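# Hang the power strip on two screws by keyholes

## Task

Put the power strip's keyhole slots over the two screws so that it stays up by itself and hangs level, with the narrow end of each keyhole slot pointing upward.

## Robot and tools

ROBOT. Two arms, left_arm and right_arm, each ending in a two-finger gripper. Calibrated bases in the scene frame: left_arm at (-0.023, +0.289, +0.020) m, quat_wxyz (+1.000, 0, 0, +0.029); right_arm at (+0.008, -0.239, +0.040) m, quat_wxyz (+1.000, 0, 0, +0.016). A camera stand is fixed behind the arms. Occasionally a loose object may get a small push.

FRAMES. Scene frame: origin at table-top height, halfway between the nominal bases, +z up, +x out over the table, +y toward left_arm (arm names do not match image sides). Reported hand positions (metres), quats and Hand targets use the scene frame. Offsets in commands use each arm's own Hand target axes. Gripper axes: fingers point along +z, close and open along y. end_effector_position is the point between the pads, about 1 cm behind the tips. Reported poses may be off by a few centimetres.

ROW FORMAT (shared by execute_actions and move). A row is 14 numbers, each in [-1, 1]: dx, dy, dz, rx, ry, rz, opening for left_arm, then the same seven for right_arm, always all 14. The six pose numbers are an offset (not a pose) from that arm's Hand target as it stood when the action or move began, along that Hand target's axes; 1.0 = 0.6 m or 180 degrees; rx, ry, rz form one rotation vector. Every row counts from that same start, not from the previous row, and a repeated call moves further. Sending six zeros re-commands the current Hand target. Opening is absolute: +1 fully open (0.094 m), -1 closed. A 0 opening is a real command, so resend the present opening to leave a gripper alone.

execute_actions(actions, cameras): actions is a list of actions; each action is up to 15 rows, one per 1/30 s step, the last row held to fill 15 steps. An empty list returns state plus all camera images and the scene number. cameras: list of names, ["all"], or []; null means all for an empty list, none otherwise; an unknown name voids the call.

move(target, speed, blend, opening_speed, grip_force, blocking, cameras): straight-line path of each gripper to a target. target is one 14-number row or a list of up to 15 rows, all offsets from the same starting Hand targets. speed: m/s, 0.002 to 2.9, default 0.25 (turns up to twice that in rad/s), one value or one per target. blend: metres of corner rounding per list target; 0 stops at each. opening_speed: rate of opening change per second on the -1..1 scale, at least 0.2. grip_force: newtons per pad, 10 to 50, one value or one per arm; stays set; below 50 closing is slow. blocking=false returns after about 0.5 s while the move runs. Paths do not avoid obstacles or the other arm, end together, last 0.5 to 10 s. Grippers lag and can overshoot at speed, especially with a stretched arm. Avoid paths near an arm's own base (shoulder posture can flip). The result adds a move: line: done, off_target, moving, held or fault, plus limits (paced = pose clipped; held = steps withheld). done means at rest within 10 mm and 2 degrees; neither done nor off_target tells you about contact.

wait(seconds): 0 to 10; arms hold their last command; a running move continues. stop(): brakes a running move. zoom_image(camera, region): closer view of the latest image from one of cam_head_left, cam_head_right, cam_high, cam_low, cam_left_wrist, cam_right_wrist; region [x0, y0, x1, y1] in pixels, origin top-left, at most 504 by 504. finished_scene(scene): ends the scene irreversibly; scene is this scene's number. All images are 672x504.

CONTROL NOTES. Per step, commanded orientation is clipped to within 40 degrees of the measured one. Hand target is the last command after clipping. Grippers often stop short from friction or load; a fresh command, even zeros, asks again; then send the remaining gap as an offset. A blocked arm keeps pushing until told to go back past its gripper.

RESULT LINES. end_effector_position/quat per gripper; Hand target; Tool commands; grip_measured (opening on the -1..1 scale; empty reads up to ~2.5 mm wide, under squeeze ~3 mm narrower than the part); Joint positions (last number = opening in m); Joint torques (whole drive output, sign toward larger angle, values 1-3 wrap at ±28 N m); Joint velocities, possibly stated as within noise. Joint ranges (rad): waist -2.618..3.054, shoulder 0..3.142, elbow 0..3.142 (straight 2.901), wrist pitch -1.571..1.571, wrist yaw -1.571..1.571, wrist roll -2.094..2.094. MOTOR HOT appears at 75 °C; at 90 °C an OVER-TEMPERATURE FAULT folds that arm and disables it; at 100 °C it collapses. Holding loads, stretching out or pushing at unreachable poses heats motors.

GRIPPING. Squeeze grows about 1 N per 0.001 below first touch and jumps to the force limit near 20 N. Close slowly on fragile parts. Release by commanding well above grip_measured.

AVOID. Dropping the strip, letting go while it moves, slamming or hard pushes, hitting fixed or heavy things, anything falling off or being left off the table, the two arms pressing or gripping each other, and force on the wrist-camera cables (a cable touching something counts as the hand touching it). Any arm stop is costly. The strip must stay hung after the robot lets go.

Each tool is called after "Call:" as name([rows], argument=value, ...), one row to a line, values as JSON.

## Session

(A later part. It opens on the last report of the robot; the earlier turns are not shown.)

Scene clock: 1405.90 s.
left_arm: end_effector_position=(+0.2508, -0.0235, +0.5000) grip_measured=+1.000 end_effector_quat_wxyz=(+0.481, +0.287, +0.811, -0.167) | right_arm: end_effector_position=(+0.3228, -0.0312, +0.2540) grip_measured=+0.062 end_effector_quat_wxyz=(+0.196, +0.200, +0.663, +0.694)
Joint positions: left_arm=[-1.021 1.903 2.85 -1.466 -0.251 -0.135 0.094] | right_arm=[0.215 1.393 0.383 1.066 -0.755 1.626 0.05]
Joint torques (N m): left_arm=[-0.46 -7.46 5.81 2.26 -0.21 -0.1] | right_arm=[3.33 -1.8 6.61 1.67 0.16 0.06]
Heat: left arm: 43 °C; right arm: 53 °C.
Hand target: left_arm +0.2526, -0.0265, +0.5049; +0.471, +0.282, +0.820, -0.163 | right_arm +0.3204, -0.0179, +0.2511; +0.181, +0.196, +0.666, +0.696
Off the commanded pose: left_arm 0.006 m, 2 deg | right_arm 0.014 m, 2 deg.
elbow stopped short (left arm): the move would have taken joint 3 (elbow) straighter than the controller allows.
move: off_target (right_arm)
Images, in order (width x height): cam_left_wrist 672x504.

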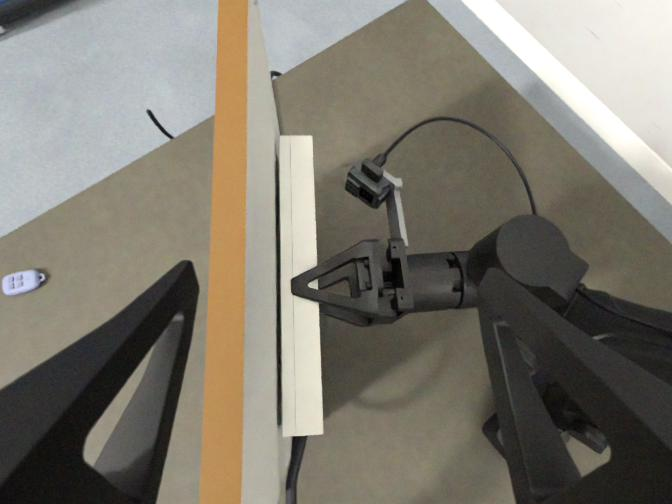

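Call:
move([
  [0,0,0,0,0,0,1,0.0,0.018,0.003,0.003,0,0,-0.1],
  [0,0,0,0,0,0,1,0.0,0.018,0.014,0.004,0,0,-0.1],
], speed=0.015, cameras=["cam_left_wrist"])

Call:
zoom_image(camera="cam_left_wrist", region=[250, 330, 350, 450])

Call:
zoom_image(camera="cam_left_wrist", region=[250, 120, 350, 240])

Scene clock: 1419.80 s.
left_arm: end_effector_position=(+0.2508, -0.0235, +0.5000) grip_measured=+1.000 end_effector_quat_wxyz=(+0.481, +0.287, +0.811, -0.167) | right_arm: end_effector_position=(+0.3228, -0.0309, +0.2536) grip_measured=+0.062 end_effector_quat_wxyz=(+0.198, +0.206, +0.665, +0.690)
Joint positions: left_arm=[-1.021 1.903 2.85 -1.466 -0.251 -0.135 0.094] | right_arm=[0.223 1.374 0.383 1.032 -0.735 1.619 0.05]
Joint torques (N m): left_arm=[-0.44 -7.46 5.81 2.27 -0.21 -0.1] | right_arm=[4.34 -3.03 10.48 1.08 0.14 0.04]
Heat: left arm: 43 °C; right arm: 54 °C.
Hand target: left_arm +0.2526, -0.0265, +0.5049; +0.471, +0.282, +0.820, -0.163 | right_arm +0.3248, -0.0111, +0.2621; +0.180, +0.197, +0.671, +0.692
Off the commanded pose: left_arm 0.006 m, 2 deg | right_arm 0.022 m, 2 deg.
elbow stopped short (left arm): the move would have taken joint 3 (elbow) straighter than the controller allows.
move: off_target (right_arm)
Images, in order (width x height): cam_left_wrist 672x504.

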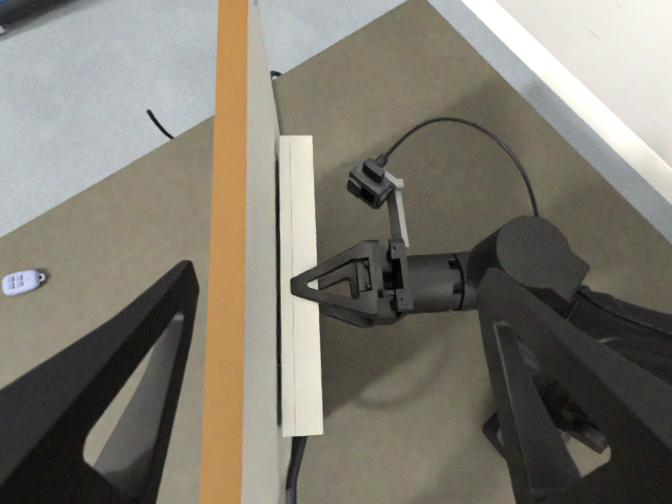

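Scaled by 4.200.

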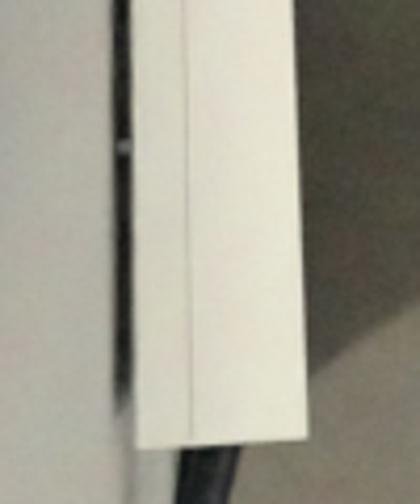

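Scaled by 4.200.

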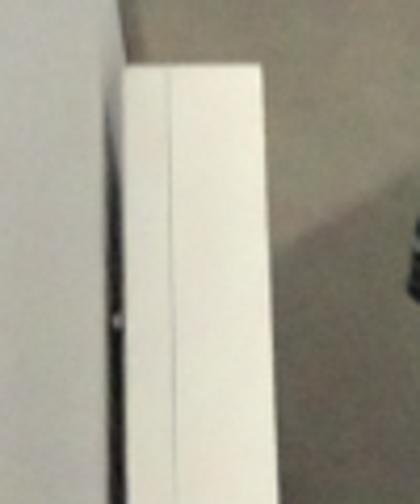

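Call:
move([
  [0,0,0,0,0,0,1,-0.008,0.0,0.0,0.0,0,0,-0.1],
  [0,0,0,0,0,0,1,-0.016,0.0,0.002,0.0,0,0,-0.1],
], speed=0.015, cameras=["cam_left_wrist"])

Call:
zoom_image(camera="cam_left_wrist", region=[250, 330, 350, 450])

Call:
zoom_image(camera="cam_left_wrist", region=[250, 120, 350, 240])

Scene clock: 1427.00 s.
left_arm: end_effector_position=(+0.2508, -0.0235, +0.5000) grip_measured=+1.000 end_effector_quat_wxyz=(+0.481, +0.287, +0.811, -0.167) | right_arm: end_effector_position=(+0.3229, -0.0309, +0.2537) grip_measured=+0.062 end_effector_quat_wxyz=(+0.195, +0.202, +0.667, +0.691)
Joint positions: left_arm=[-1.021 1.903 2.85 -1.466 -0.251 -0.135 0.094] | right_arm=[0.217 1.379 0.389 1.03 -0.752 1.618 0.05]
Joint torques (N m): left_arm=[-0.46 -7.47 5.81 2.26 -0.21 -0.1] | right_arm=[2.71 -0.92 11.96 1.17 0.03 0.06]
Heat: left arm: 43 °C; right arm: 56 °C.
Hand target: left_arm +0.2526, -0.0265, +0.5049; +0.471, +0.282, +0.820, -0.163 | right_arm +0.3337, -0.0151, +0.2620; +0.180, +0.197, +0.671, +0.692
Off the commanded pose: left_arm 0.006 m, 2 deg | right_arm 0.021 m, 2 deg.
elbow stopped short (left arm): the move would have taken joint 3 (elbow) straighter than the controller allows.
move: off_target (right_arm)
Images, in order (width x height): cam_left_wrist 672x504.

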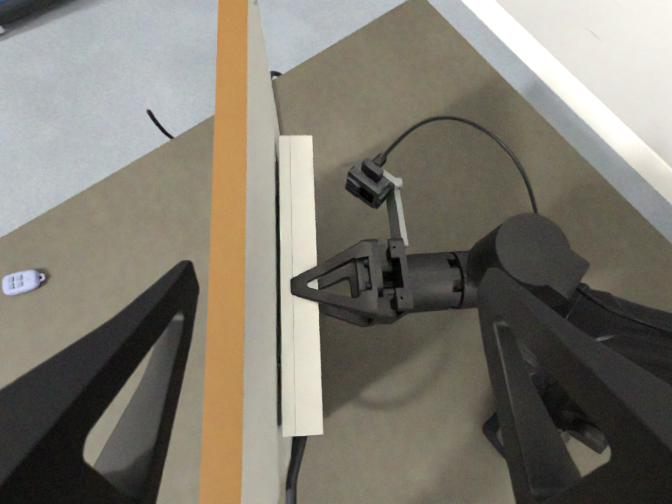

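Scaled by 4.200.

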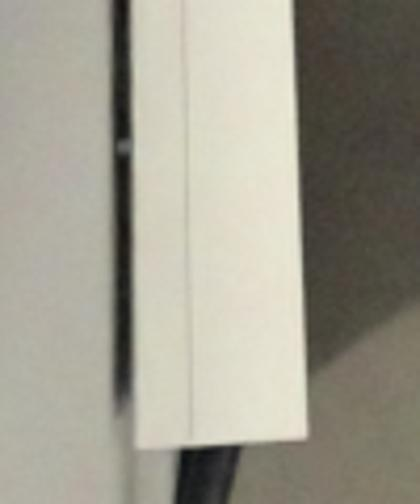

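Scaled by 4.200.

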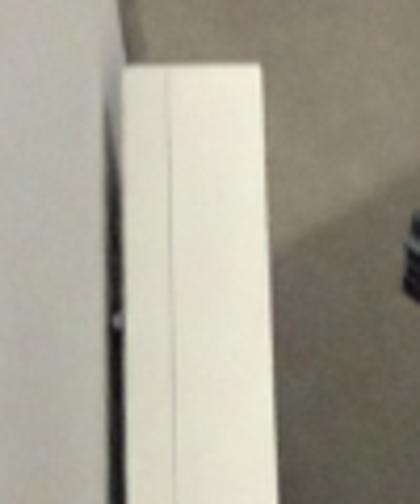

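Call:
move([
  [0,0,0,0,0,0,1,0,0.0,-0.0217,0.0,0,0,-0.1],
  [0,0,0,0,0,0,1,0.01,0.0,-0.018,0.0,0,0,-0.1],
  [0,0,0,0,0,0,1,-0.01,0.0,-0.016,0.0,0,0,-0.1],
  [0,0,0,0,0,0,1,0.0,0.0,-0.014,0.0,0,0,-0.1],
], speed=0.02, cameras=["cam_left_wrist"])

Call:
zoom_image(camera="cam_left_wrist", region=[250, 330, 350, 450])

Call:
zoom_image(camera="cam_left_wrist", region=[250, 120, 350, 240])

Scene clock: 1446.57 s.
left_arm: end_effector_position=(+0.2508, -0.0235, +0.5000) grip_measured=+1.000 end_effector_quat_wxyz=(+0.481, +0.287, +0.811, -0.167) | right_arm: end_effector_position=(+0.3229, -0.0314, +0.2536) grip_measured=+0.062 end_effector_quat_wxyz=(+0.187, +0.194, +0.672, +0.690)
Joint positions: left_arm=[-1.021 1.903 2.85 -1.466 -0.251 -0.135 0.094] | right_arm=[0.201 1.383 0.403 1.01 -0.792 1.609 0.05]
Joint torques (N m): left_arm=[-0.44 -7.49 5.82 2.27 -0.21 -0.1] | right_arm=[2.14 -2.91 9.46 1.31 0.24 0.15]
Heat: left arm: 43 °C; right arm: 62 °C.
Hand target: left_arm +0.2526, -0.0265, +0.5049; +0.471, +0.282, +0.820, -0.163 | right_arm +0.3294, -0.0222, +0.2617; +0.180, +0.197, +0.671, +0.692
Off the commanded pose: left_arm 0.006 m, 2 deg | right_arm 0.014 m, 1 deg.
elbow stopped short (left arm): the move would have taken joint 3 (elbow) straighter than the controller allows.
move: off_target (right_arm)
Images, in order (width x height): cam_left_wrist 672x504.

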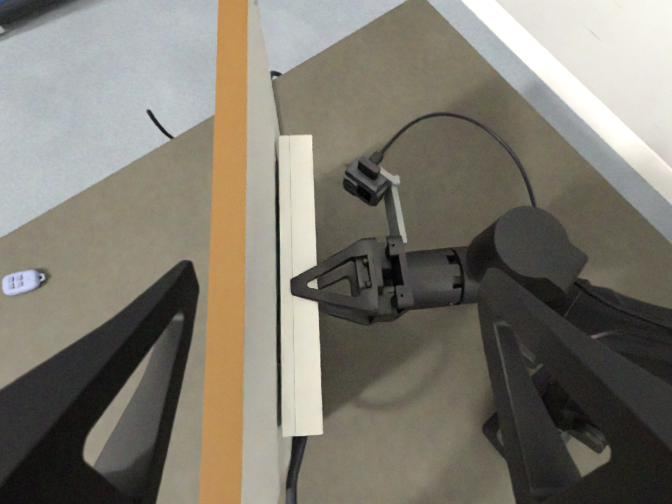

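Scaled by 4.200.

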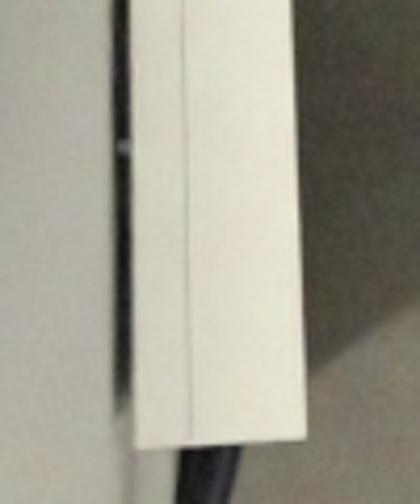

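Scaled by 4.200.

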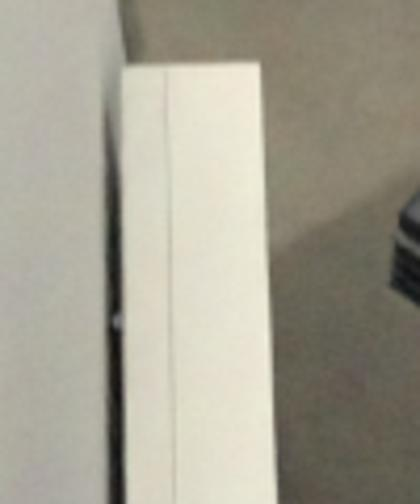

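Call:
move(target=[0,0,0,0,0,0,1,0.003,0.003,-0.018,0.0,0,0.006,-0.1], speed=0.02)

Scene clock: 1476.03 s.
left_arm: end_effector_position=(+0.2508, -0.0235, +0.5000) grip_measured=+1.000 end_effector_quat_wxyz=(+0.481, +0.287, +0.811, -0.167) | right_arm: end_effector_position=(+0.3220, -0.0319, +0.2541) grip_measured=+0.062 end_effector_quat_wxyz=(+0.185, +0.197, +0.673, +0.688)
Joint positions: left_arm=[-1.021 1.903 2.85 -1.466 -0.251 -0.135 0.094] | right_arm=[0.201 1.369 0.403 0.989 -0.79 1.609 0.05]
Joint torques (N m): left_arm=[-0.46 -7.46 5.81 2.27 -0.21 -0.1] | right_arm=[0.06 -5.37 7.54 1.33 -0.1 0.33]
Heat: left arm: 43 °C; right arm: 60 °C.
Hand target: left_arm +0.2526, -0.0265, +0.5049; +0.471, +0.282, +0.820, -0.163 | right_arm +0.3222, -0.0306, +0.2634; +0.174, +0.203, +0.669, +0.694
Off the commanded pose: left_arm 0.006 m, 2 deg | right_arm 0.009 m, 2 deg.
elbow stopped short (left arm): the move would have taken joint 3 (elbow) straighter than the controller allows.
move: done

Call:
execute_actions(actions=[], cameras=["cam_left_wrist","cam_head_right"])

Call:
zoom_image(camera="cam_left_wrist", region=[250, 330, 350, 450])

Call:
zoom_image(camera="cam_left_wrist", region=[250, 120, 350, 240])

Call:
zoom_image(camera="cam_head_right", region=[270, 60, 470, 240])

Scene clock: 1505.63 s.
left_arm: end_effector_position=(+0.2508, -0.0235, +0.5000) grip_measured=+1.000 end_effector_quat_wxyz=(+0.481, +0.287, +0.811, -0.167) | right_arm: end_effector_position=(+0.3220, -0.0319, +0.2541) grip_measured=+0.062 end_effector_quat_wxyz=(+0.185, +0.197, +0.673, +0.688)
Joint positions: left_arm=[-1.021 1.903 2.85 -1.466 -0.251 -0.135 0.094] | right_arm=[0.201 1.369 0.403 0.989 -0.79 1.609 0.05]
Joint velocities: within noise
Joint torques (N m): left_arm=[-0.46 -7.46 5.81 2.26 -0.22 -0.1] | right_arm=[0.05 -5.37 7.54 1.33 -0.1 0.33]
Heat: left arm: 43 °C; right arm: 56 °C.
Hand target: left_arm +0.2526, -0.0265, +0.5049; +0.471, +0.282, +0.820, -0.163 | right_arm +0.3222, -0.0306, +0.2634; +0.174, +0.203, +0.669, +0.694
Tool commands: left_gripper/opening=+1.0 right_gripper/opening=-0.1
Off the commanded pose: left_arm 0.006 m, 2 deg | right_arm 0.009 m, 2 deg.
Images, in order (width x height): cam_head_right 672x504, cam_left_wrist 672x504.

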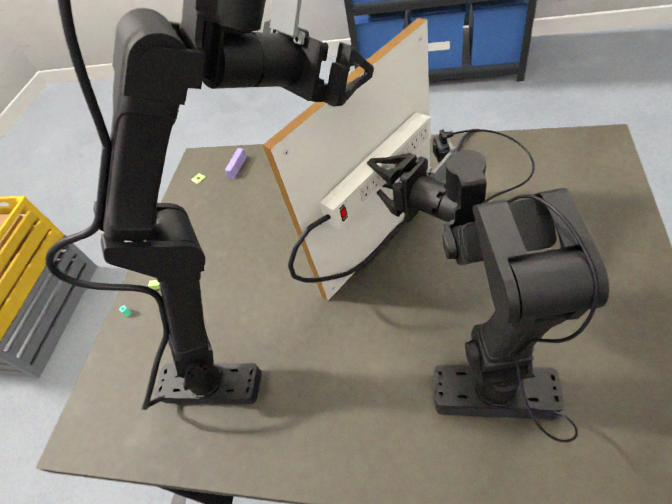

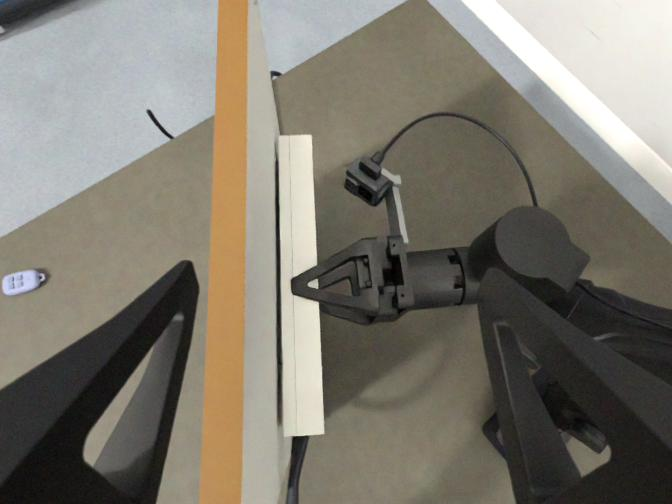

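Scaled by 4.200.

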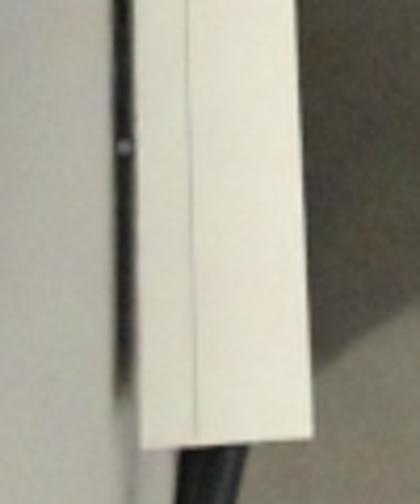

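Scaled by 4.200.

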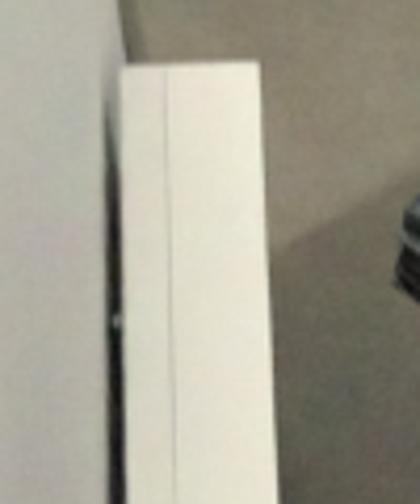

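Scaled by 2.520.

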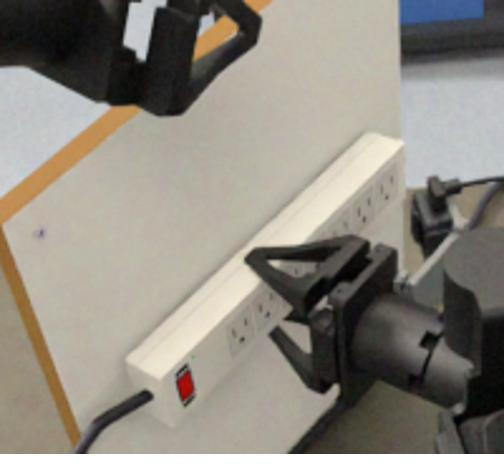

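Call:
zoom_image(camera="cam_head_right", region=[295, 180, 345, 230])

Call:
zoom_image(camera="cam_head_right", region=[390, 90, 440, 140])

Call:
zoom_image(camera="cam_left_wrist", region=[265, 350, 335, 450])

Call:
zoom_image(camera="cam_left_wrist", region=[265, 125, 335, 225])

Scaled by 10.080.

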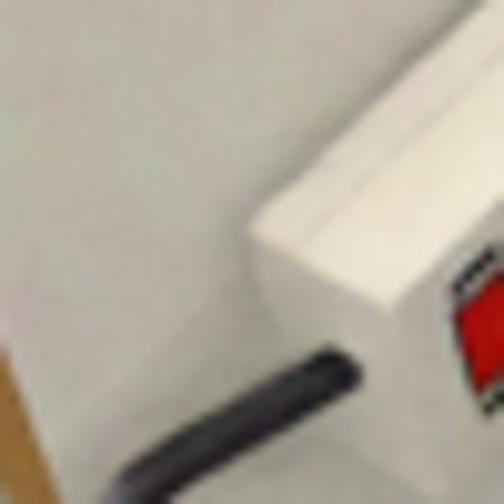

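Scaled by 10.080.

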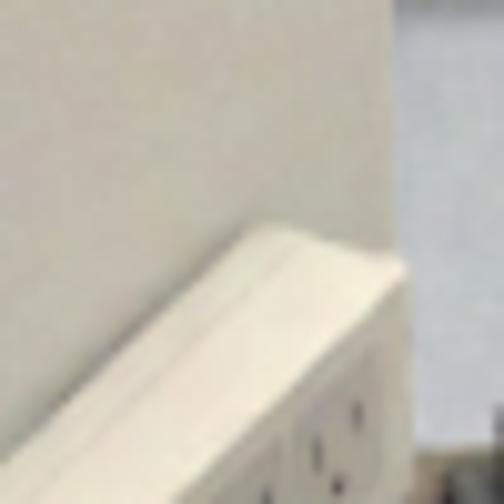

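Scaled by 5.040.

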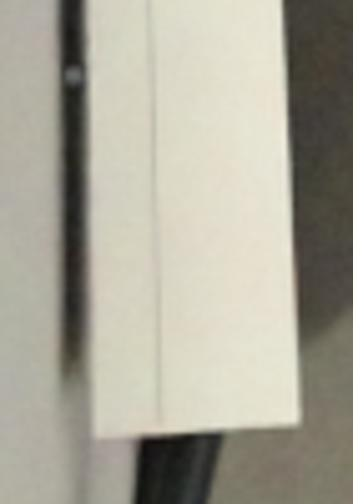

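Scaled by 5.040.

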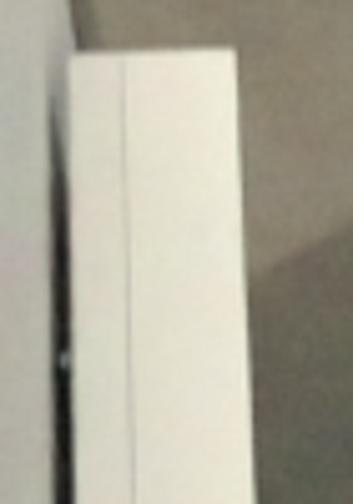

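Call:
move(target=[0,0,0,0,0,0,1.0, 0.0014,0,0.010,0,0,0.003,-0.1], speed=0.01)

Call:
wait(seconds=0.1, cameras=["cam_left_wrist","cam_head_right"])

Call:
zoom_image(camera="cam_left_wrist", region=[265, 350, 335, 450])

Call:
zoom_image(camera="cam_left_wrist", region=[265, 125, 335, 225])

Scene clock: 1537.37 s.
left_arm: end_effector_position=(+0.2508, -0.0235, +0.5000) grip_measured=+1.000 end_effector_quat_wxyz=(+0.481, +0.287, +0.811, -0.167) | right_arm: end_effector_position=(+0.3224, -0.0314, +0.2541) grip_measured=+0.062 end_effector_quat_wxyz=(+0.187, +0.199, +0.673, +0.688)
Joint positions: left_arm=[-1.021 1.903 2.85 -1.466 -0.251 -0.135 0.094] | right_arm=[0.205 1.369 0.403 0.989 -0.782 1.609 0.05]
Joint torques (N m): left_arm=[-0.46 -7.46 5.82 2.26 -0.21 -0.1] | right_arm=[1.35 -4.12 8.57 1.34 0.04 0.4]
Heat: left arm: 43 °C; right arm: 56 °C.
Hand target: left_arm +0.2526, -0.0265, +0.5049; +0.471, +0.282, +0.820, -0.163 | right_arm +0.3247, -0.0251, +0.2635; +0.170, +0.206, +0.668, +0.695
Off the commanded pose: left_arm 0.006 m, 2 deg | right_arm 0.012 m, 2 deg.
elbow stopped short (left arm): the move would have taken joint 3 (elbow) straighter than the controller allows.
move: off_target (right_arm)

Scene clock: 1537.47 s.
left_arm: end_effector_position=(+0.2508, -0.0235, +0.5000) grip_measured=+1.000 end_effector_quat_wxyz=(+0.481, +0.287, +0.811, -0.167) | right_arm: end_effector_position=(+0.3224, -0.0314, +0.2541) grip_measured=+0.062 end_effector_quat_wxyz=(+0.187, +0.199, +0.673, +0.688)
Joint positions: left_arm=[-1.021 1.903 2.85 -1.466 -0.251 -0.135 0.094] | right_arm=[0.205 1.369 0.403 0.989 -0.782 1.609 0.05]
Joint torques (N m): left_arm=[-0.44 -7.46 5.82 2.27 -0.21 -0.1] | right_arm=[1.36 -4.12 8.5 1.35 0.04 0.42]
Heat: left arm: 43 °C; right arm: 56 °C.
Hand target: left_arm +0.2526, -0.0265, +0.5049; +0.471, +0.282, +0.820, -0.163 | right_arm +0.3247, -0.0251, +0.2635; +0.170, +0.206, +0.668, +0.695
Tool commands: left_gripper/opening=+1.0 right_gripper/opening=-0.1
Off the commanded pose: left_arm 0.006 m, 2 deg | right_arm 0.012 m, 2 deg.
wait: 0.10 s; no rest
Images, in order (width x height): cam_head_right 672x504, cam_left_wrist 672x504.

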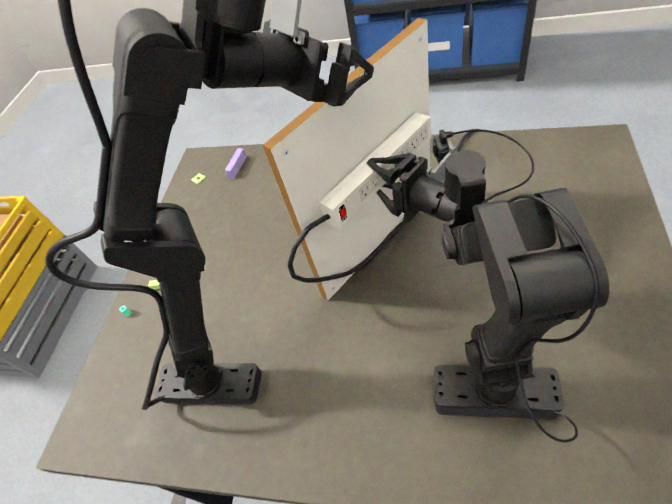

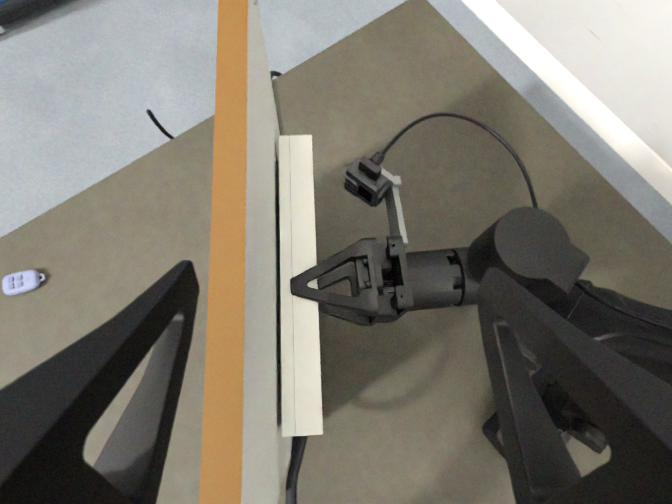

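Scaled by 5.040.

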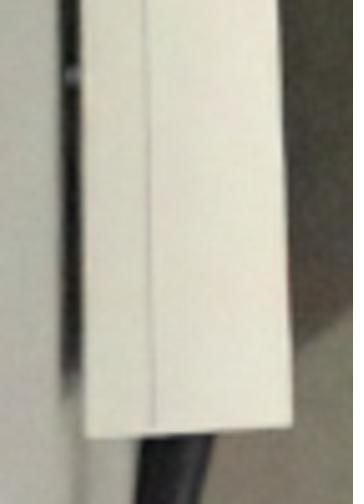

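Scaled by 5.040.

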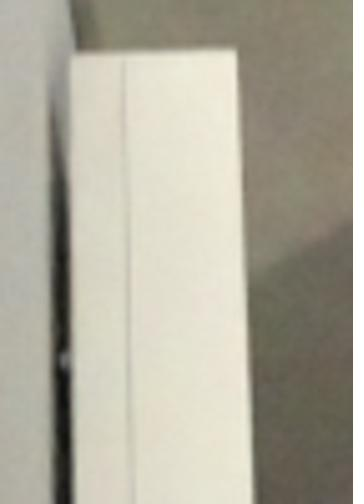

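Call:
move([
  [0,0,0,0,0,0,1.0, 0,0,-0.016,0,0,0.003,-0.1],
  [0,0,0,0,0,0,1.0, 0.006,0,-0.012,0.003,0,0.004,-0.1],
], speed=0.015)

Scene clock: 1548.37 s.
left_arm: end_effector_position=(+0.2508, -0.0235, +0.5000) grip_measured=+1.000 end_effector_quat_wxyz=(+0.481, +0.287, +0.811, -0.167) | right_arm: end_effector_position=(+0.3213, -0.0334, +0.2473) grip_measured=+0.062 end_effector_quat_wxyz=(+0.168, +0.220, +0.679, +0.680)
Joint positions: left_arm=[-1.021 1.903 2.85 -1.466 -0.251 -0.135 0.094] | right_arm=[0.199 1.347 0.403 0.918 -0.784 1.624 0.05]
Joint torques (N m): left_arm=[-0.46 -7.47 5.82 2.27 -0.21 -0.1] | right_arm=[0.87 -6.09 7.16 1.62 -0.12 0.29]
Heat: left arm: 43 °C; right arm: 56 °C.
Hand target: left_arm +0.2526, -0.0265, +0.5049; +0.471, +0.282, +0.820, -0.163 | right_arm +0.3178, -0.0294, +0.2635; +0.165, +0.211, +0.670, +0.692
Off the commanded pose: left_arm 0.006 m, 2 deg | right_arm 0.017 m, 2 deg.
elbow stopped short (left arm): the move would have taken joint 3 (elbow) straighter than the controller allows.
move: off_target (right_arm)

Call:
move([
  [0,0,0,0,0,0,1.0, 0,0,-0.015,0,0,0,-0.1],
  [0,0,0,0,0,0,1.0, 0.0097,0.0973,-0.015,-0.025,0,-0.0379,-0.1],
], speed=[0.02,0.04], blend=[0.005,0])

Scene clock: 1559.20 s.
left_arm: end_effector_position=(+0.2508, -0.0235, +0.5000) grip_measured=+1.000 end_effector_quat_wxyz=(+0.481, +0.287, +0.811, -0.167) | right_arm: end_effector_position=(+0.3114, -0.0389, +0.2790) grip_measured=+0.062 end_effector_quat_wxyz=(+0.184, +0.207, +0.676, +0.683)
Joint positions: left_arm=[-1.021 1.903 2.85 -1.466 -0.251 -0.135 0.094] | right_arm=[0.187 1.195 0.438 0.757 -0.792 1.603 0.05]
Joint torques (N m): left_arm=[-0.44 -7.46 5.81 2.26 -0.21 -0.1] | right_arm=[-0.16 -5.68 10.84 2.03 -0.23 0.14]
Heat: left arm: 43 °C; right arm: 56 °C.
Hand target: left_arm +0.2526, -0.0265, +0.5049; +0.471, +0.282, +0.820, -0.163 | right_arm +0.3115, -0.0370, +0.3220; +0.214, +0.165, +0.654, +0.707
Off the commanded pose: left_arm 0.006 m, 2 deg | right_arm 0.043 m, 7 deg.
elbow stopped short (left arm): the move would have taken joint 3 (elbow) straighter than the controller allows.
move: off_target (right_arm); blend cut to 0.0044 m at target 1

Call:
move([
  [0,0,0,0,0,0,1.0, 0.0065,-0.074,0.0027,0.017,0,0.018,-0.1],
  [0,0,0,0,0,0,1.0, 0.0055,-0.0883,0.0115,0.016,0,0.018,-0.1],
], speed=[0.04,0.02])

Call:
wait(seconds=0.1, cameras=["cam_left_wrist","cam_head_right"])

Call:
zoom_image(camera="cam_left_wrist", region=[265, 350, 335, 450])

Call:
zoom_image(camera="cam_left_wrist", region=[265, 125, 335, 225])

Scene clock: 1568.43 s.
left_arm: end_effector_position=(+0.2508, -0.0235, +0.5000) grip_measured=+1.000 end_effector_quat_wxyz=(+0.481, +0.287, +0.811, -0.167) | right_arm: end_effector_position=(+0.3199, -0.0315, +0.2612) grip_measured=+0.062 end_effector_quat_wxyz=(+0.186, +0.204, +0.675, +0.684)
Joint positions: left_arm=[-1.021 1.903 2.85 -1.466 -0.251 -0.135 0.094] | right_arm=[0.211 1.311 0.417 0.899 -0.769 1.603 0.05]
Joint torques (N m): left_arm=[-0.46 -7.45 5.82 2.27 -0.21 -0.1] | right_arm=[1.17 -2.82 6.06 2.2 -0.05 0.14]
Heat: left arm: 43 °C; right arm: 59 °C.
Hand target: left_arm +0.2526, -0.0265, +0.5049; +0.471, +0.282, +0.820, -0.163 | right_arm +0.3168, -0.0265, +0.2698; +0.190, +0.188, +0.666, +0.696
Off the commanded pose: left_arm 0.006 m, 2 deg | right_arm 0.010 m, 3 deg.
elbow stopped short (left arm): the move would have taken joint 3 (elbow) straighter than the controller allows.
move: off_target (right_arm)

Scene clock: 1568.53 s.
left_arm: end_effector_position=(+0.2508, -0.0235, +0.5000) grip_measured=+1.000 end_effector_quat_wxyz=(+0.481, +0.287, +0.811, -0.167) | right_arm: end_effector_position=(+0.3199, -0.0315, +0.2612) grip_measured=+0.062 end_effector_quat_wxyz=(+0.186, +0.204, +0.675, +0.684)
Joint positions: left_arm=[-1.021 1.903 2.85 -1.466 -0.251 -0.135 0.094] | right_arm=[0.211 1.311 0.417 0.899 -0.769 1.603 0.05]
Joint torques (N m): left_arm=[-0.46 -7.46 5.83 2.27 -0.22 -0.1] | right_arm=[1.2 -2.81 6.02 2.2 -0.06 0.15]
Heat: left arm: 43 °C; right arm: 59 °C.
Hand target: left_arm +0.2526, -0.0265, +0.5049; +0.471, +0.282, +0.820, -0.163 | right_arm +0.3168, -0.0265, +0.2698; +0.190, +0.188, +0.666, +0.696
Tool commands: left_gripper/opening=+1.0 right_gripper/opening=-0.1
Off the commanded pose: left_arm 0.006 m, 2 deg | right_arm 0.010 m, 3 deg.
wait: 0.10 s; no rest
Images, in order (width x height): cam_head_right 672x504, cam_left_wrist 672x504.

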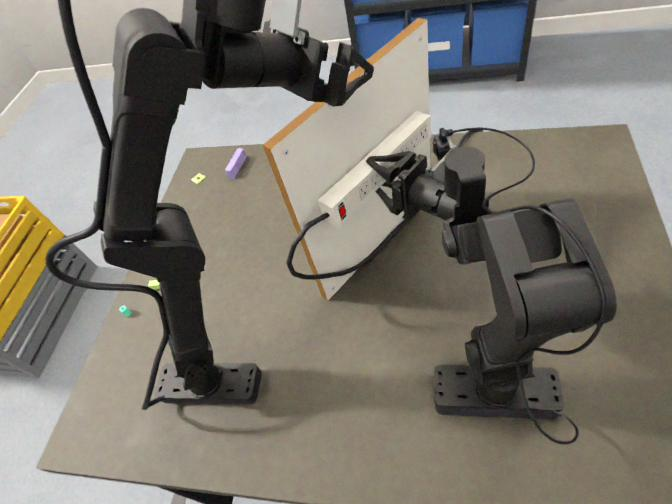

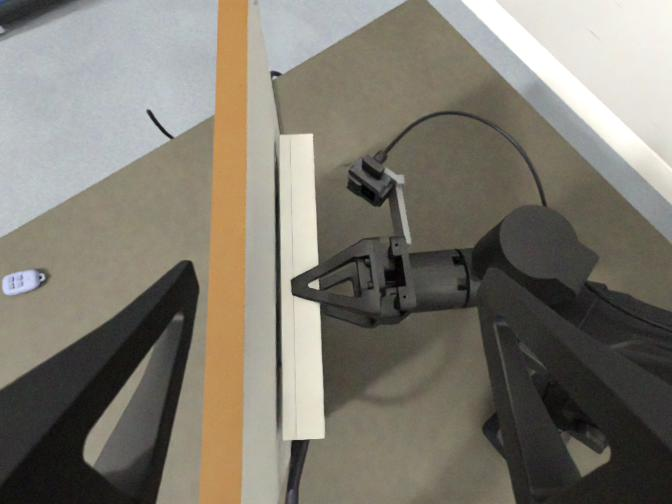

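Scaled by 5.040.

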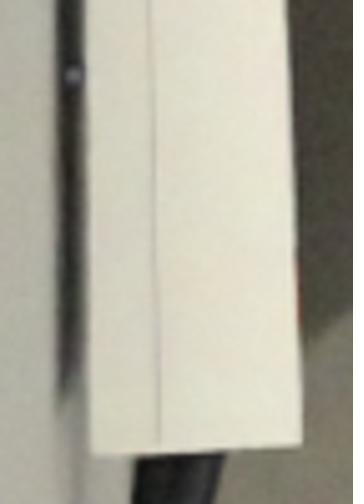

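Scaled by 5.040.

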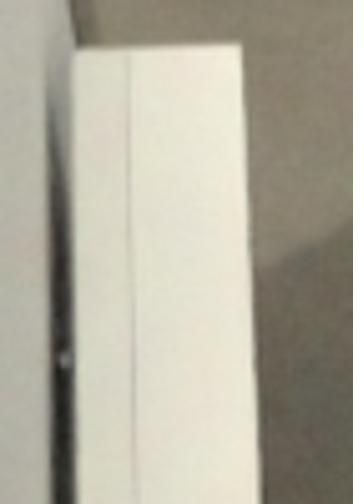

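Call:
move(target=[0,0,0,0,0,0,1.0, -0.0017,-0.006,0,0,0,0.002,-0.1], speed=0.01)

Call:
move(target=[0,0,0,0,0,0,1.0, 0,-0.0033,0,0,0,0.001,-0.1], speed=0.01)

Scene clock: 1580.17 s.
left_arm: end_effector_position=(+0.2508, -0.0235, +0.5000) grip_measured=+1.000 end_effector_quat_wxyz=(+0.481, +0.287, +0.811, -0.167) | right_arm: end_effector_position=(+0.3200, -0.0315, +0.2607) grip_measured=+0.062 end_effector_quat_wxyz=(+0.187, +0.203, +0.672, +0.687)
Joint positions: left_arm=[-1.021 1.903 2.85 -1.466 -0.251 -0.135 0.094] | right_arm=[0.211 1.325 0.408 0.938 -0.769 1.613 0.05]
Joint torques (N m): left_arm=[-0.44 -7.47 5.81 2.26 -0.22 -0.1] | right_arm=[0.96 -2.52 6.12 2.08 -0.09 0.14]
Heat: left arm: 43 °C; right arm: 56 °C.
Hand target: left_arm +0.2526, -0.0265, +0.5049; +0.471, +0.282, +0.820, -0.163 | right_arm +0.3178, -0.0269, +0.2662; +0.188, +0.190, +0.666, +0.697
Off the commanded pose: left_arm 0.006 m, 2 deg | right_arm 0.008 m, 2 deg.
elbow stopped short (left arm): the move would have taken joint 3 (elbow) straighter than the controller allows.
move: done

Scene clock: 1581.00 s.
left_arm: end_effector_position=(+0.2508, -0.0235, +0.5000) grip_measured=+1.000 end_effector_quat_wxyz=(+0.481, +0.287, +0.811, -0.167) | right_arm: end_effector_position=(+0.3199, -0.0315, +0.2605) grip_measured=+0.062 end_effector_quat_wxyz=(+0.188, +0.202, +0.670, +0.689)
Joint positions: left_arm=[-1.021 1.903 2.85 -1.466 -0.251 -0.135 0.094] | right_arm=[0.211 1.332 0.404 0.958 -0.769 1.618 0.05]
Joint torques (N m): left_arm=[-0.44 -7.47 5.82 2.26 -0.21 -0.1] | right_arm=[1.02 -2.36 6.06 1.99 -0.06 0.11]
Heat: left arm: 43 °C; right arm: 56 °C.
Hand target: left_arm +0.2526, -0.0265, +0.5049; +0.471, +0.282, +0.820, -0.163 | right_arm +0.3178, -0.0268, +0.2642; +0.186, +0.191, +0.665, +0.697
Off the commanded pose: left_arm 0.006 m, 2 deg | right_arm 0.006 m, 2 deg.
elbow stopped short (left arm): the move would have taken joint 3 (elbow) straighter than the controller allows.
move: done

Call:
move(target=[0,0,0,0,0,0,1.0, 0,-0.006,0,0,0,0.001,-0.1], speed=0.01)

Call:
move(target=[0,0,0,0,0,0,1.0, 0,-0.004,0,0,0,0.001,-0.1], speed=0.01)

Scene clock: 1584.53 s.
left_arm: end_effector_position=(+0.2508, -0.0235, +0.5000) grip_measured=+1.000 end_effector_quat_wxyz=(+0.481, +0.287, +0.811, -0.167) | right_arm: end_effector_position=(+0.3215, -0.0314, +0.2563) grip_measured=+0.062 end_effector_quat_wxyz=(+0.189, +0.203, +0.670, +0.689)
Joint positions: left_arm=[-1.021 1.903 2.85 -1.466 -0.251 -0.135 0.094] | right_arm=[0.212 1.354 0.398 0.984 -0.765 1.618 0.05]
Joint velocities: left_arm=[within noise] | right_arm=[0.022 -0.002 0.007 -0.037 -0.066 -0.154 0]
Joint torques (N m): left_arm=[-0.44 -7.46 5.81 2.26 -0.21 -0.1] | right_arm=[0.95 -2.99 5.83 1.98 -0.12 0.12]
Heat: left arm: 43 °C; right arm: 56 °C.
Hand target: left_arm +0.2526, -0.0265, +0.5049; +0.471, +0.282, +0.820, -0.163 | right_arm +0.3178, -0.0266, +0.2606; +0.185, +0.192, +0.665, +0.697
Off the commanded pose: left_arm 0.006 m, 2 deg | right_arm 0.007 m, 2 deg.
elbow stopped short (left arm): the move would have taken joint 3 (elbow) straighter than the controller allows.
move: done

Scene clock: 1585.27 s.
left_arm: end_effector_position=(+0.2508, -0.0235, +0.5000) grip_measured=+1.000 end_effector_quat_wxyz=(+0.481, +0.287, +0.811, -0.167) | right_arm: end_effector_position=(+0.3224, -0.0312, +0.2555) grip_measured=+0.062 end_effector_quat_wxyz=(+0.190, +0.203, +0.669, +0.689)
Joint positions: left_arm=[-1.021 1.903 2.85 -1.466 -0.251 -0.135 0.094] | right_arm=[0.212 1.363 0.398 0.995 -0.763 1.617 0.05]
Joint torques (N m): left_arm=[-0.46 -7.46 5.82 2.26 -0.21 -0.1] | right_arm=[1.01 -2.99 5.44 2.01 -0.13 0.15]
Heat: left arm: 43 °C; right arm: 56 °C.
Hand target: left_arm +0.2526, -0.0265, +0.5049; +0.471, +0.282, +0.820, -0.163 | right_arm +0.3178, -0.0266, +0.2582; +0.184, +0.193, +0.665, +0.698
Off the commanded pose: left_arm 0.006 m, 2 deg | right_arm 0.007 m, 2 deg.
elbow stopped short (left arm): the move would have taken joint 3 (elbow) straighter than the controller allows.
move: done

Call:
wait(seconds=0.1, cameras=["cam_left_wrist","cam_head_right"])

Call:
zoom_image(camera="cam_left_wrist", region=[265, 350, 335, 450])

Call:
zoom_image(camera="cam_left_wrist", region=[265, 125, 335, 225])

Scene clock: 1589.97 s.
left_arm: end_effector_position=(+0.2508, -0.0235, +0.5000) grip_measured=+1.000 end_effector_quat_wxyz=(+0.481, +0.287, +0.811, -0.167) | right_arm: end_effector_position=(+0.3224, -0.0312, +0.2555) grip_measured=+0.062 end_effector_quat_wxyz=(+0.190, +0.203, +0.669, +0.689)
Joint positions: left_arm=[-1.021 1.903 2.85 -1.466 -0.251 -0.135 0.094] | right_arm=[0.212 1.363 0.398 0.995 -0.763 1.617 0.05]
Joint torques (N m): left_arm=[-0.44 -7.46 5.82 2.26 -0.21 -0.1] | right_arm=[0.96 -2.95 5.42 2.01 -0.13 0.15]
Heat: left arm: 43 °C; right arm: 55 °C.
Hand target: left_arm +0.2526, -0.0265, +0.5049; +0.471, +0.282, +0.820, -0.163 | right_arm +0.3178, -0.0266, +0.2582; +0.184, +0.193, +0.665, +0.698
Tool commands: left_gripper/opening=+1.0 right_gripper/opening=-0.1
Off the commanded pose: left_arm 0.006 m, 2 deg | right_arm 0.007 m, 2 deg.
wait: 0.10 s; at rest from the start
Images, in order (width x height): cam_head_right 672x504, cam_left_wrist 672x504.

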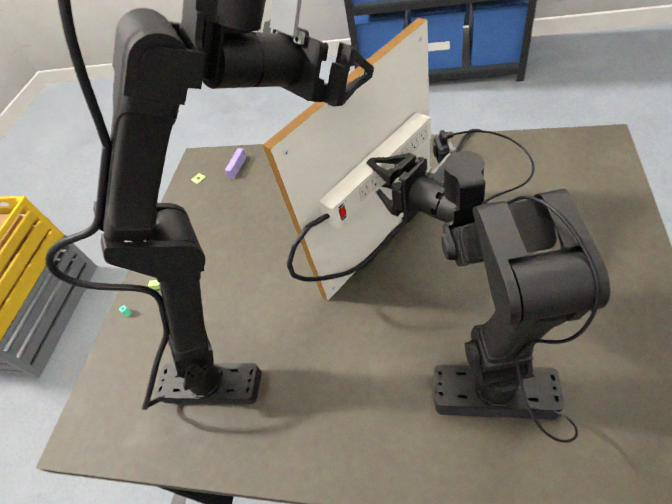

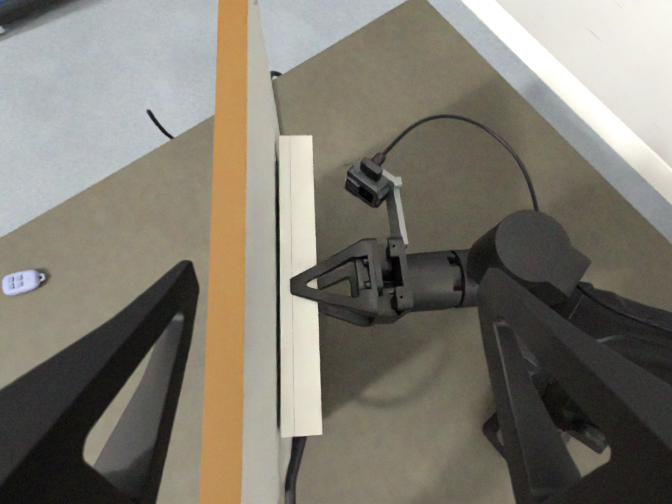

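Scaled by 5.040.

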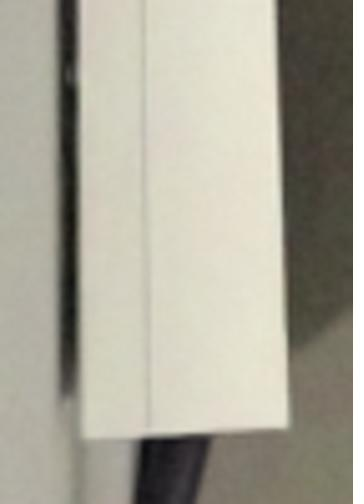

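Scaled by 5.040.

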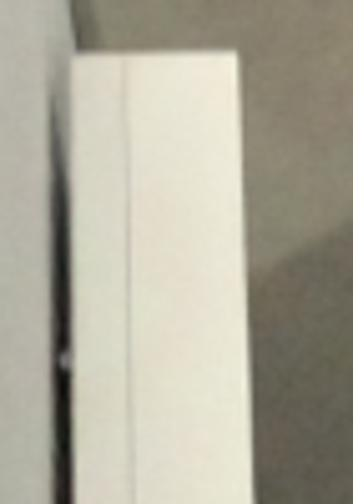

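Call:
zoom_image(camera="cam_head_right", region=[300, 180, 340, 220])

Call:
zoom_image(camera="cam_head_right", region=[400, 95, 440, 135])

Scaled by 12.600.

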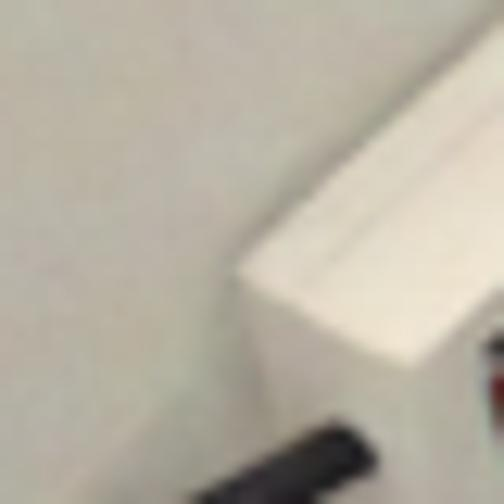

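Scaled by 12.600.

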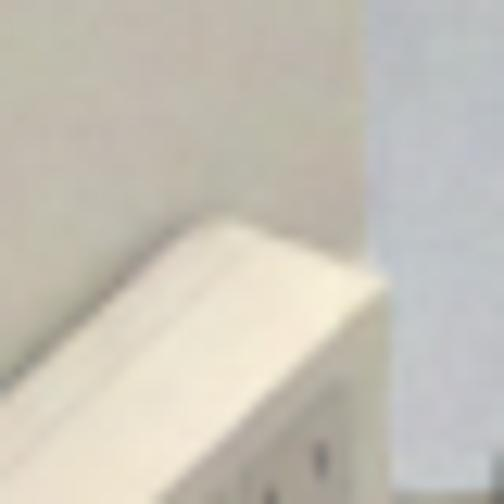

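Call:
move(target=[0,0,0,0,0,0,1.0, 0.005,0,0,0.003,0,0,-0.1], speed=0.01)

Call:
move(target=[0,0,0,0,0,0,1.0, 0.0033,0,0.005,0.002,0,0,-0.1], speed=0.01)

Scene clock: 1604.93 s.
left_arm: end_effector_position=(+0.2508, -0.0235, +0.5000) grip_measured=+1.000 end_effector_quat_wxyz=(+0.481, +0.287, +0.811, -0.167) | right_arm: end_effector_position=(+0.3227, -0.0303, +0.2551) grip_measured=+0.062 end_effector_quat_wxyz=(+0.192, +0.204, +0.669, +0.688)
Joint positions: left_arm=[-1.021 1.903 2.85 -1.466 -0.251 -0.135 0.094] | right_arm=[0.218 1.363 0.398 0.993 -0.753 1.614 0.05]
Joint torques (N m): left_arm=[-0.44 -7.47 5.81 2.27 -0.22 -0.1] | right_arm=[1.14 -4.51 5.33 1.74 -0.13 0.11]
Heat: left arm: 43 °C; right arm: 54 °C.
Hand target: left_arm +0.2526, -0.0265, +0.5049; +0.471, +0.282, +0.820, -0.163 | right_arm +0.3152, -0.0250, +0.2583; +0.183, +0.194, +0.668, +0.695
Off the commanded pose: left_arm 0.006 m, 2 deg | right_arm 0.010 m, 2 deg.
elbow stopped short (left arm): the move would have taken joint 3 (elbow) straighter than the controller allows.
move: done

Scene clock: 1605.63 s.
left_arm: end_effector_position=(+0.2508, -0.0235, +0.5000) grip_measured=+1.000 end_effector_quat_wxyz=(+0.481, +0.287, +0.811, -0.167) | right_arm: end_effector_position=(+0.3231, -0.0293, +0.2550) grip_measured=+0.062 end_effector_quat_wxyz=(+0.194, +0.206, +0.669, +0.687)
Joint positions: left_arm=[-1.021 1.903 2.85 -1.466 -0.251 -0.135 0.094] | right_arm=[0.225 1.363 0.398 0.992 -0.741 1.613 0.05]
Joint torques (N m): left_arm=[-0.44 -7.47 5.81 2.26 -0.22 -0.1] | right_arm=[1.88 -4.89 5.79 1.57 -0.12 0.05]
Heat: left arm: 43 °C; right arm: 54 °C.
Hand target: left_arm +0.2526, -0.0265, +0.5049; +0.471, +0.282, +0.820, -0.163 | right_arm +0.3151, -0.0214, +0.2585; +0.183, +0.195, +0.670, +0.692
Off the commanded pose: left_arm 0.006 m, 2 deg | right_arm 0.012 m, 2 deg.
elbow stopped short (left arm): the move would have taken joint 3 (elbow) straighter than the controller allows.
move: off_target (right_arm)

Call:
wait(seconds=0.1, cameras=["cam_left_wrist","cam_head_right"])

Call:
zoom_image(camera="cam_left_wrist", region=[265, 350, 335, 450])

Call:
zoom_image(camera="cam_left_wrist", region=[265, 125, 335, 225])

Scene clock: 1609.27 s.
left_arm: end_effector_position=(+0.2508, -0.0235, +0.5000) grip_measured=+1.000 end_effector_quat_wxyz=(+0.481, +0.287, +0.811, -0.167) | right_arm: end_effector_position=(+0.3231, -0.0293, +0.2550) grip_measured=+0.062 end_effector_quat_wxyz=(+0.194, +0.206, +0.669, +0.687)
Joint positions: left_arm=[-1.021 1.903 2.85 -1.466 -0.251 -0.135 0.094] | right_arm=[0.225 1.363 0.398 0.992 -0.741 1.613 0.05]
Joint torques (N m): left_arm=[-0.44 -7.46 5.81 2.27 -0.22 -0.1] | right_arm=[1.95 -4.86 5.86 1.57 -0.09 0.05]
Heat: left arm: 43 °C; right arm: 54 °C.
Hand target: left_arm +0.2526, -0.0265, +0.5049; +0.471, +0.282, +0.820, -0.163 | right_arm +0.3151, -0.0214, +0.2585; +0.183, +0.195, +0.670, +0.692
Tool commands: left_gripper/opening=+1.0 right_gripper/opening=-0.1
Off the commanded pose: left_arm 0.006 m, 2 deg | right_arm 0.012 m, 2 deg.
wait: 0.10 s; at rest from the start
Images, in order (width x height): cam_head_right 672x504, cam_left_wrist 672x504.

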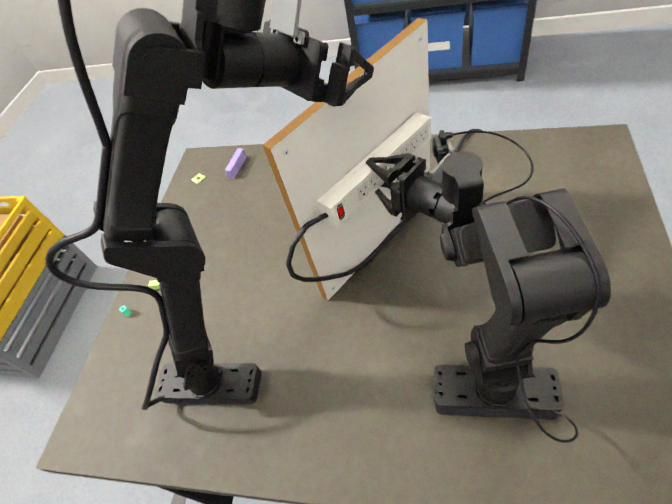

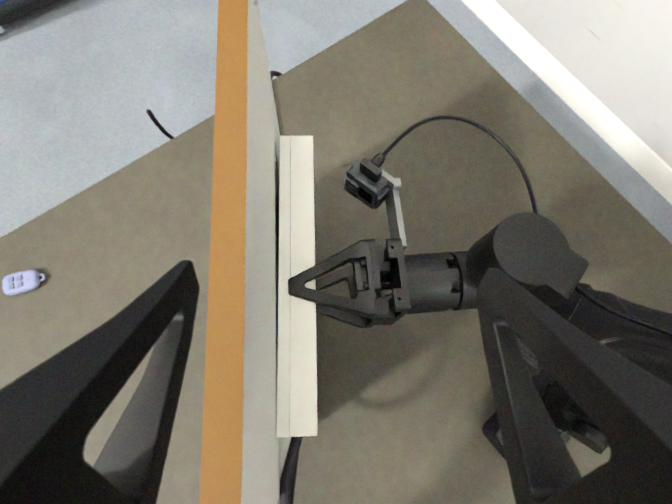

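Scaled by 5.040.

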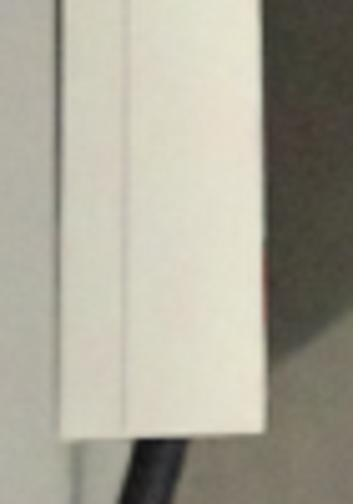

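Scaled by 5.040.

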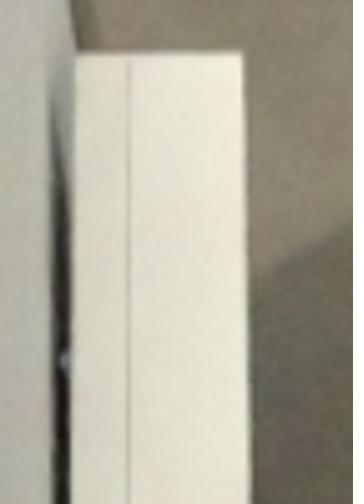

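Call:
zoom_image(camera="cam_head_right", region=[300, 180, 340, 220])

Call:
zoom_image(camera="cam_head_right", region=[400, 95, 440, 135])

Scaled by 12.600.

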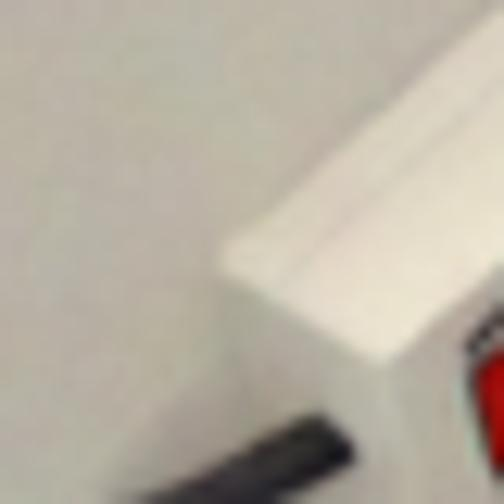

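Scaled by 12.600.

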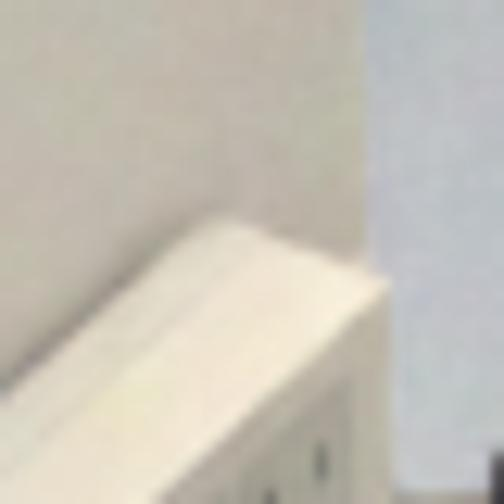

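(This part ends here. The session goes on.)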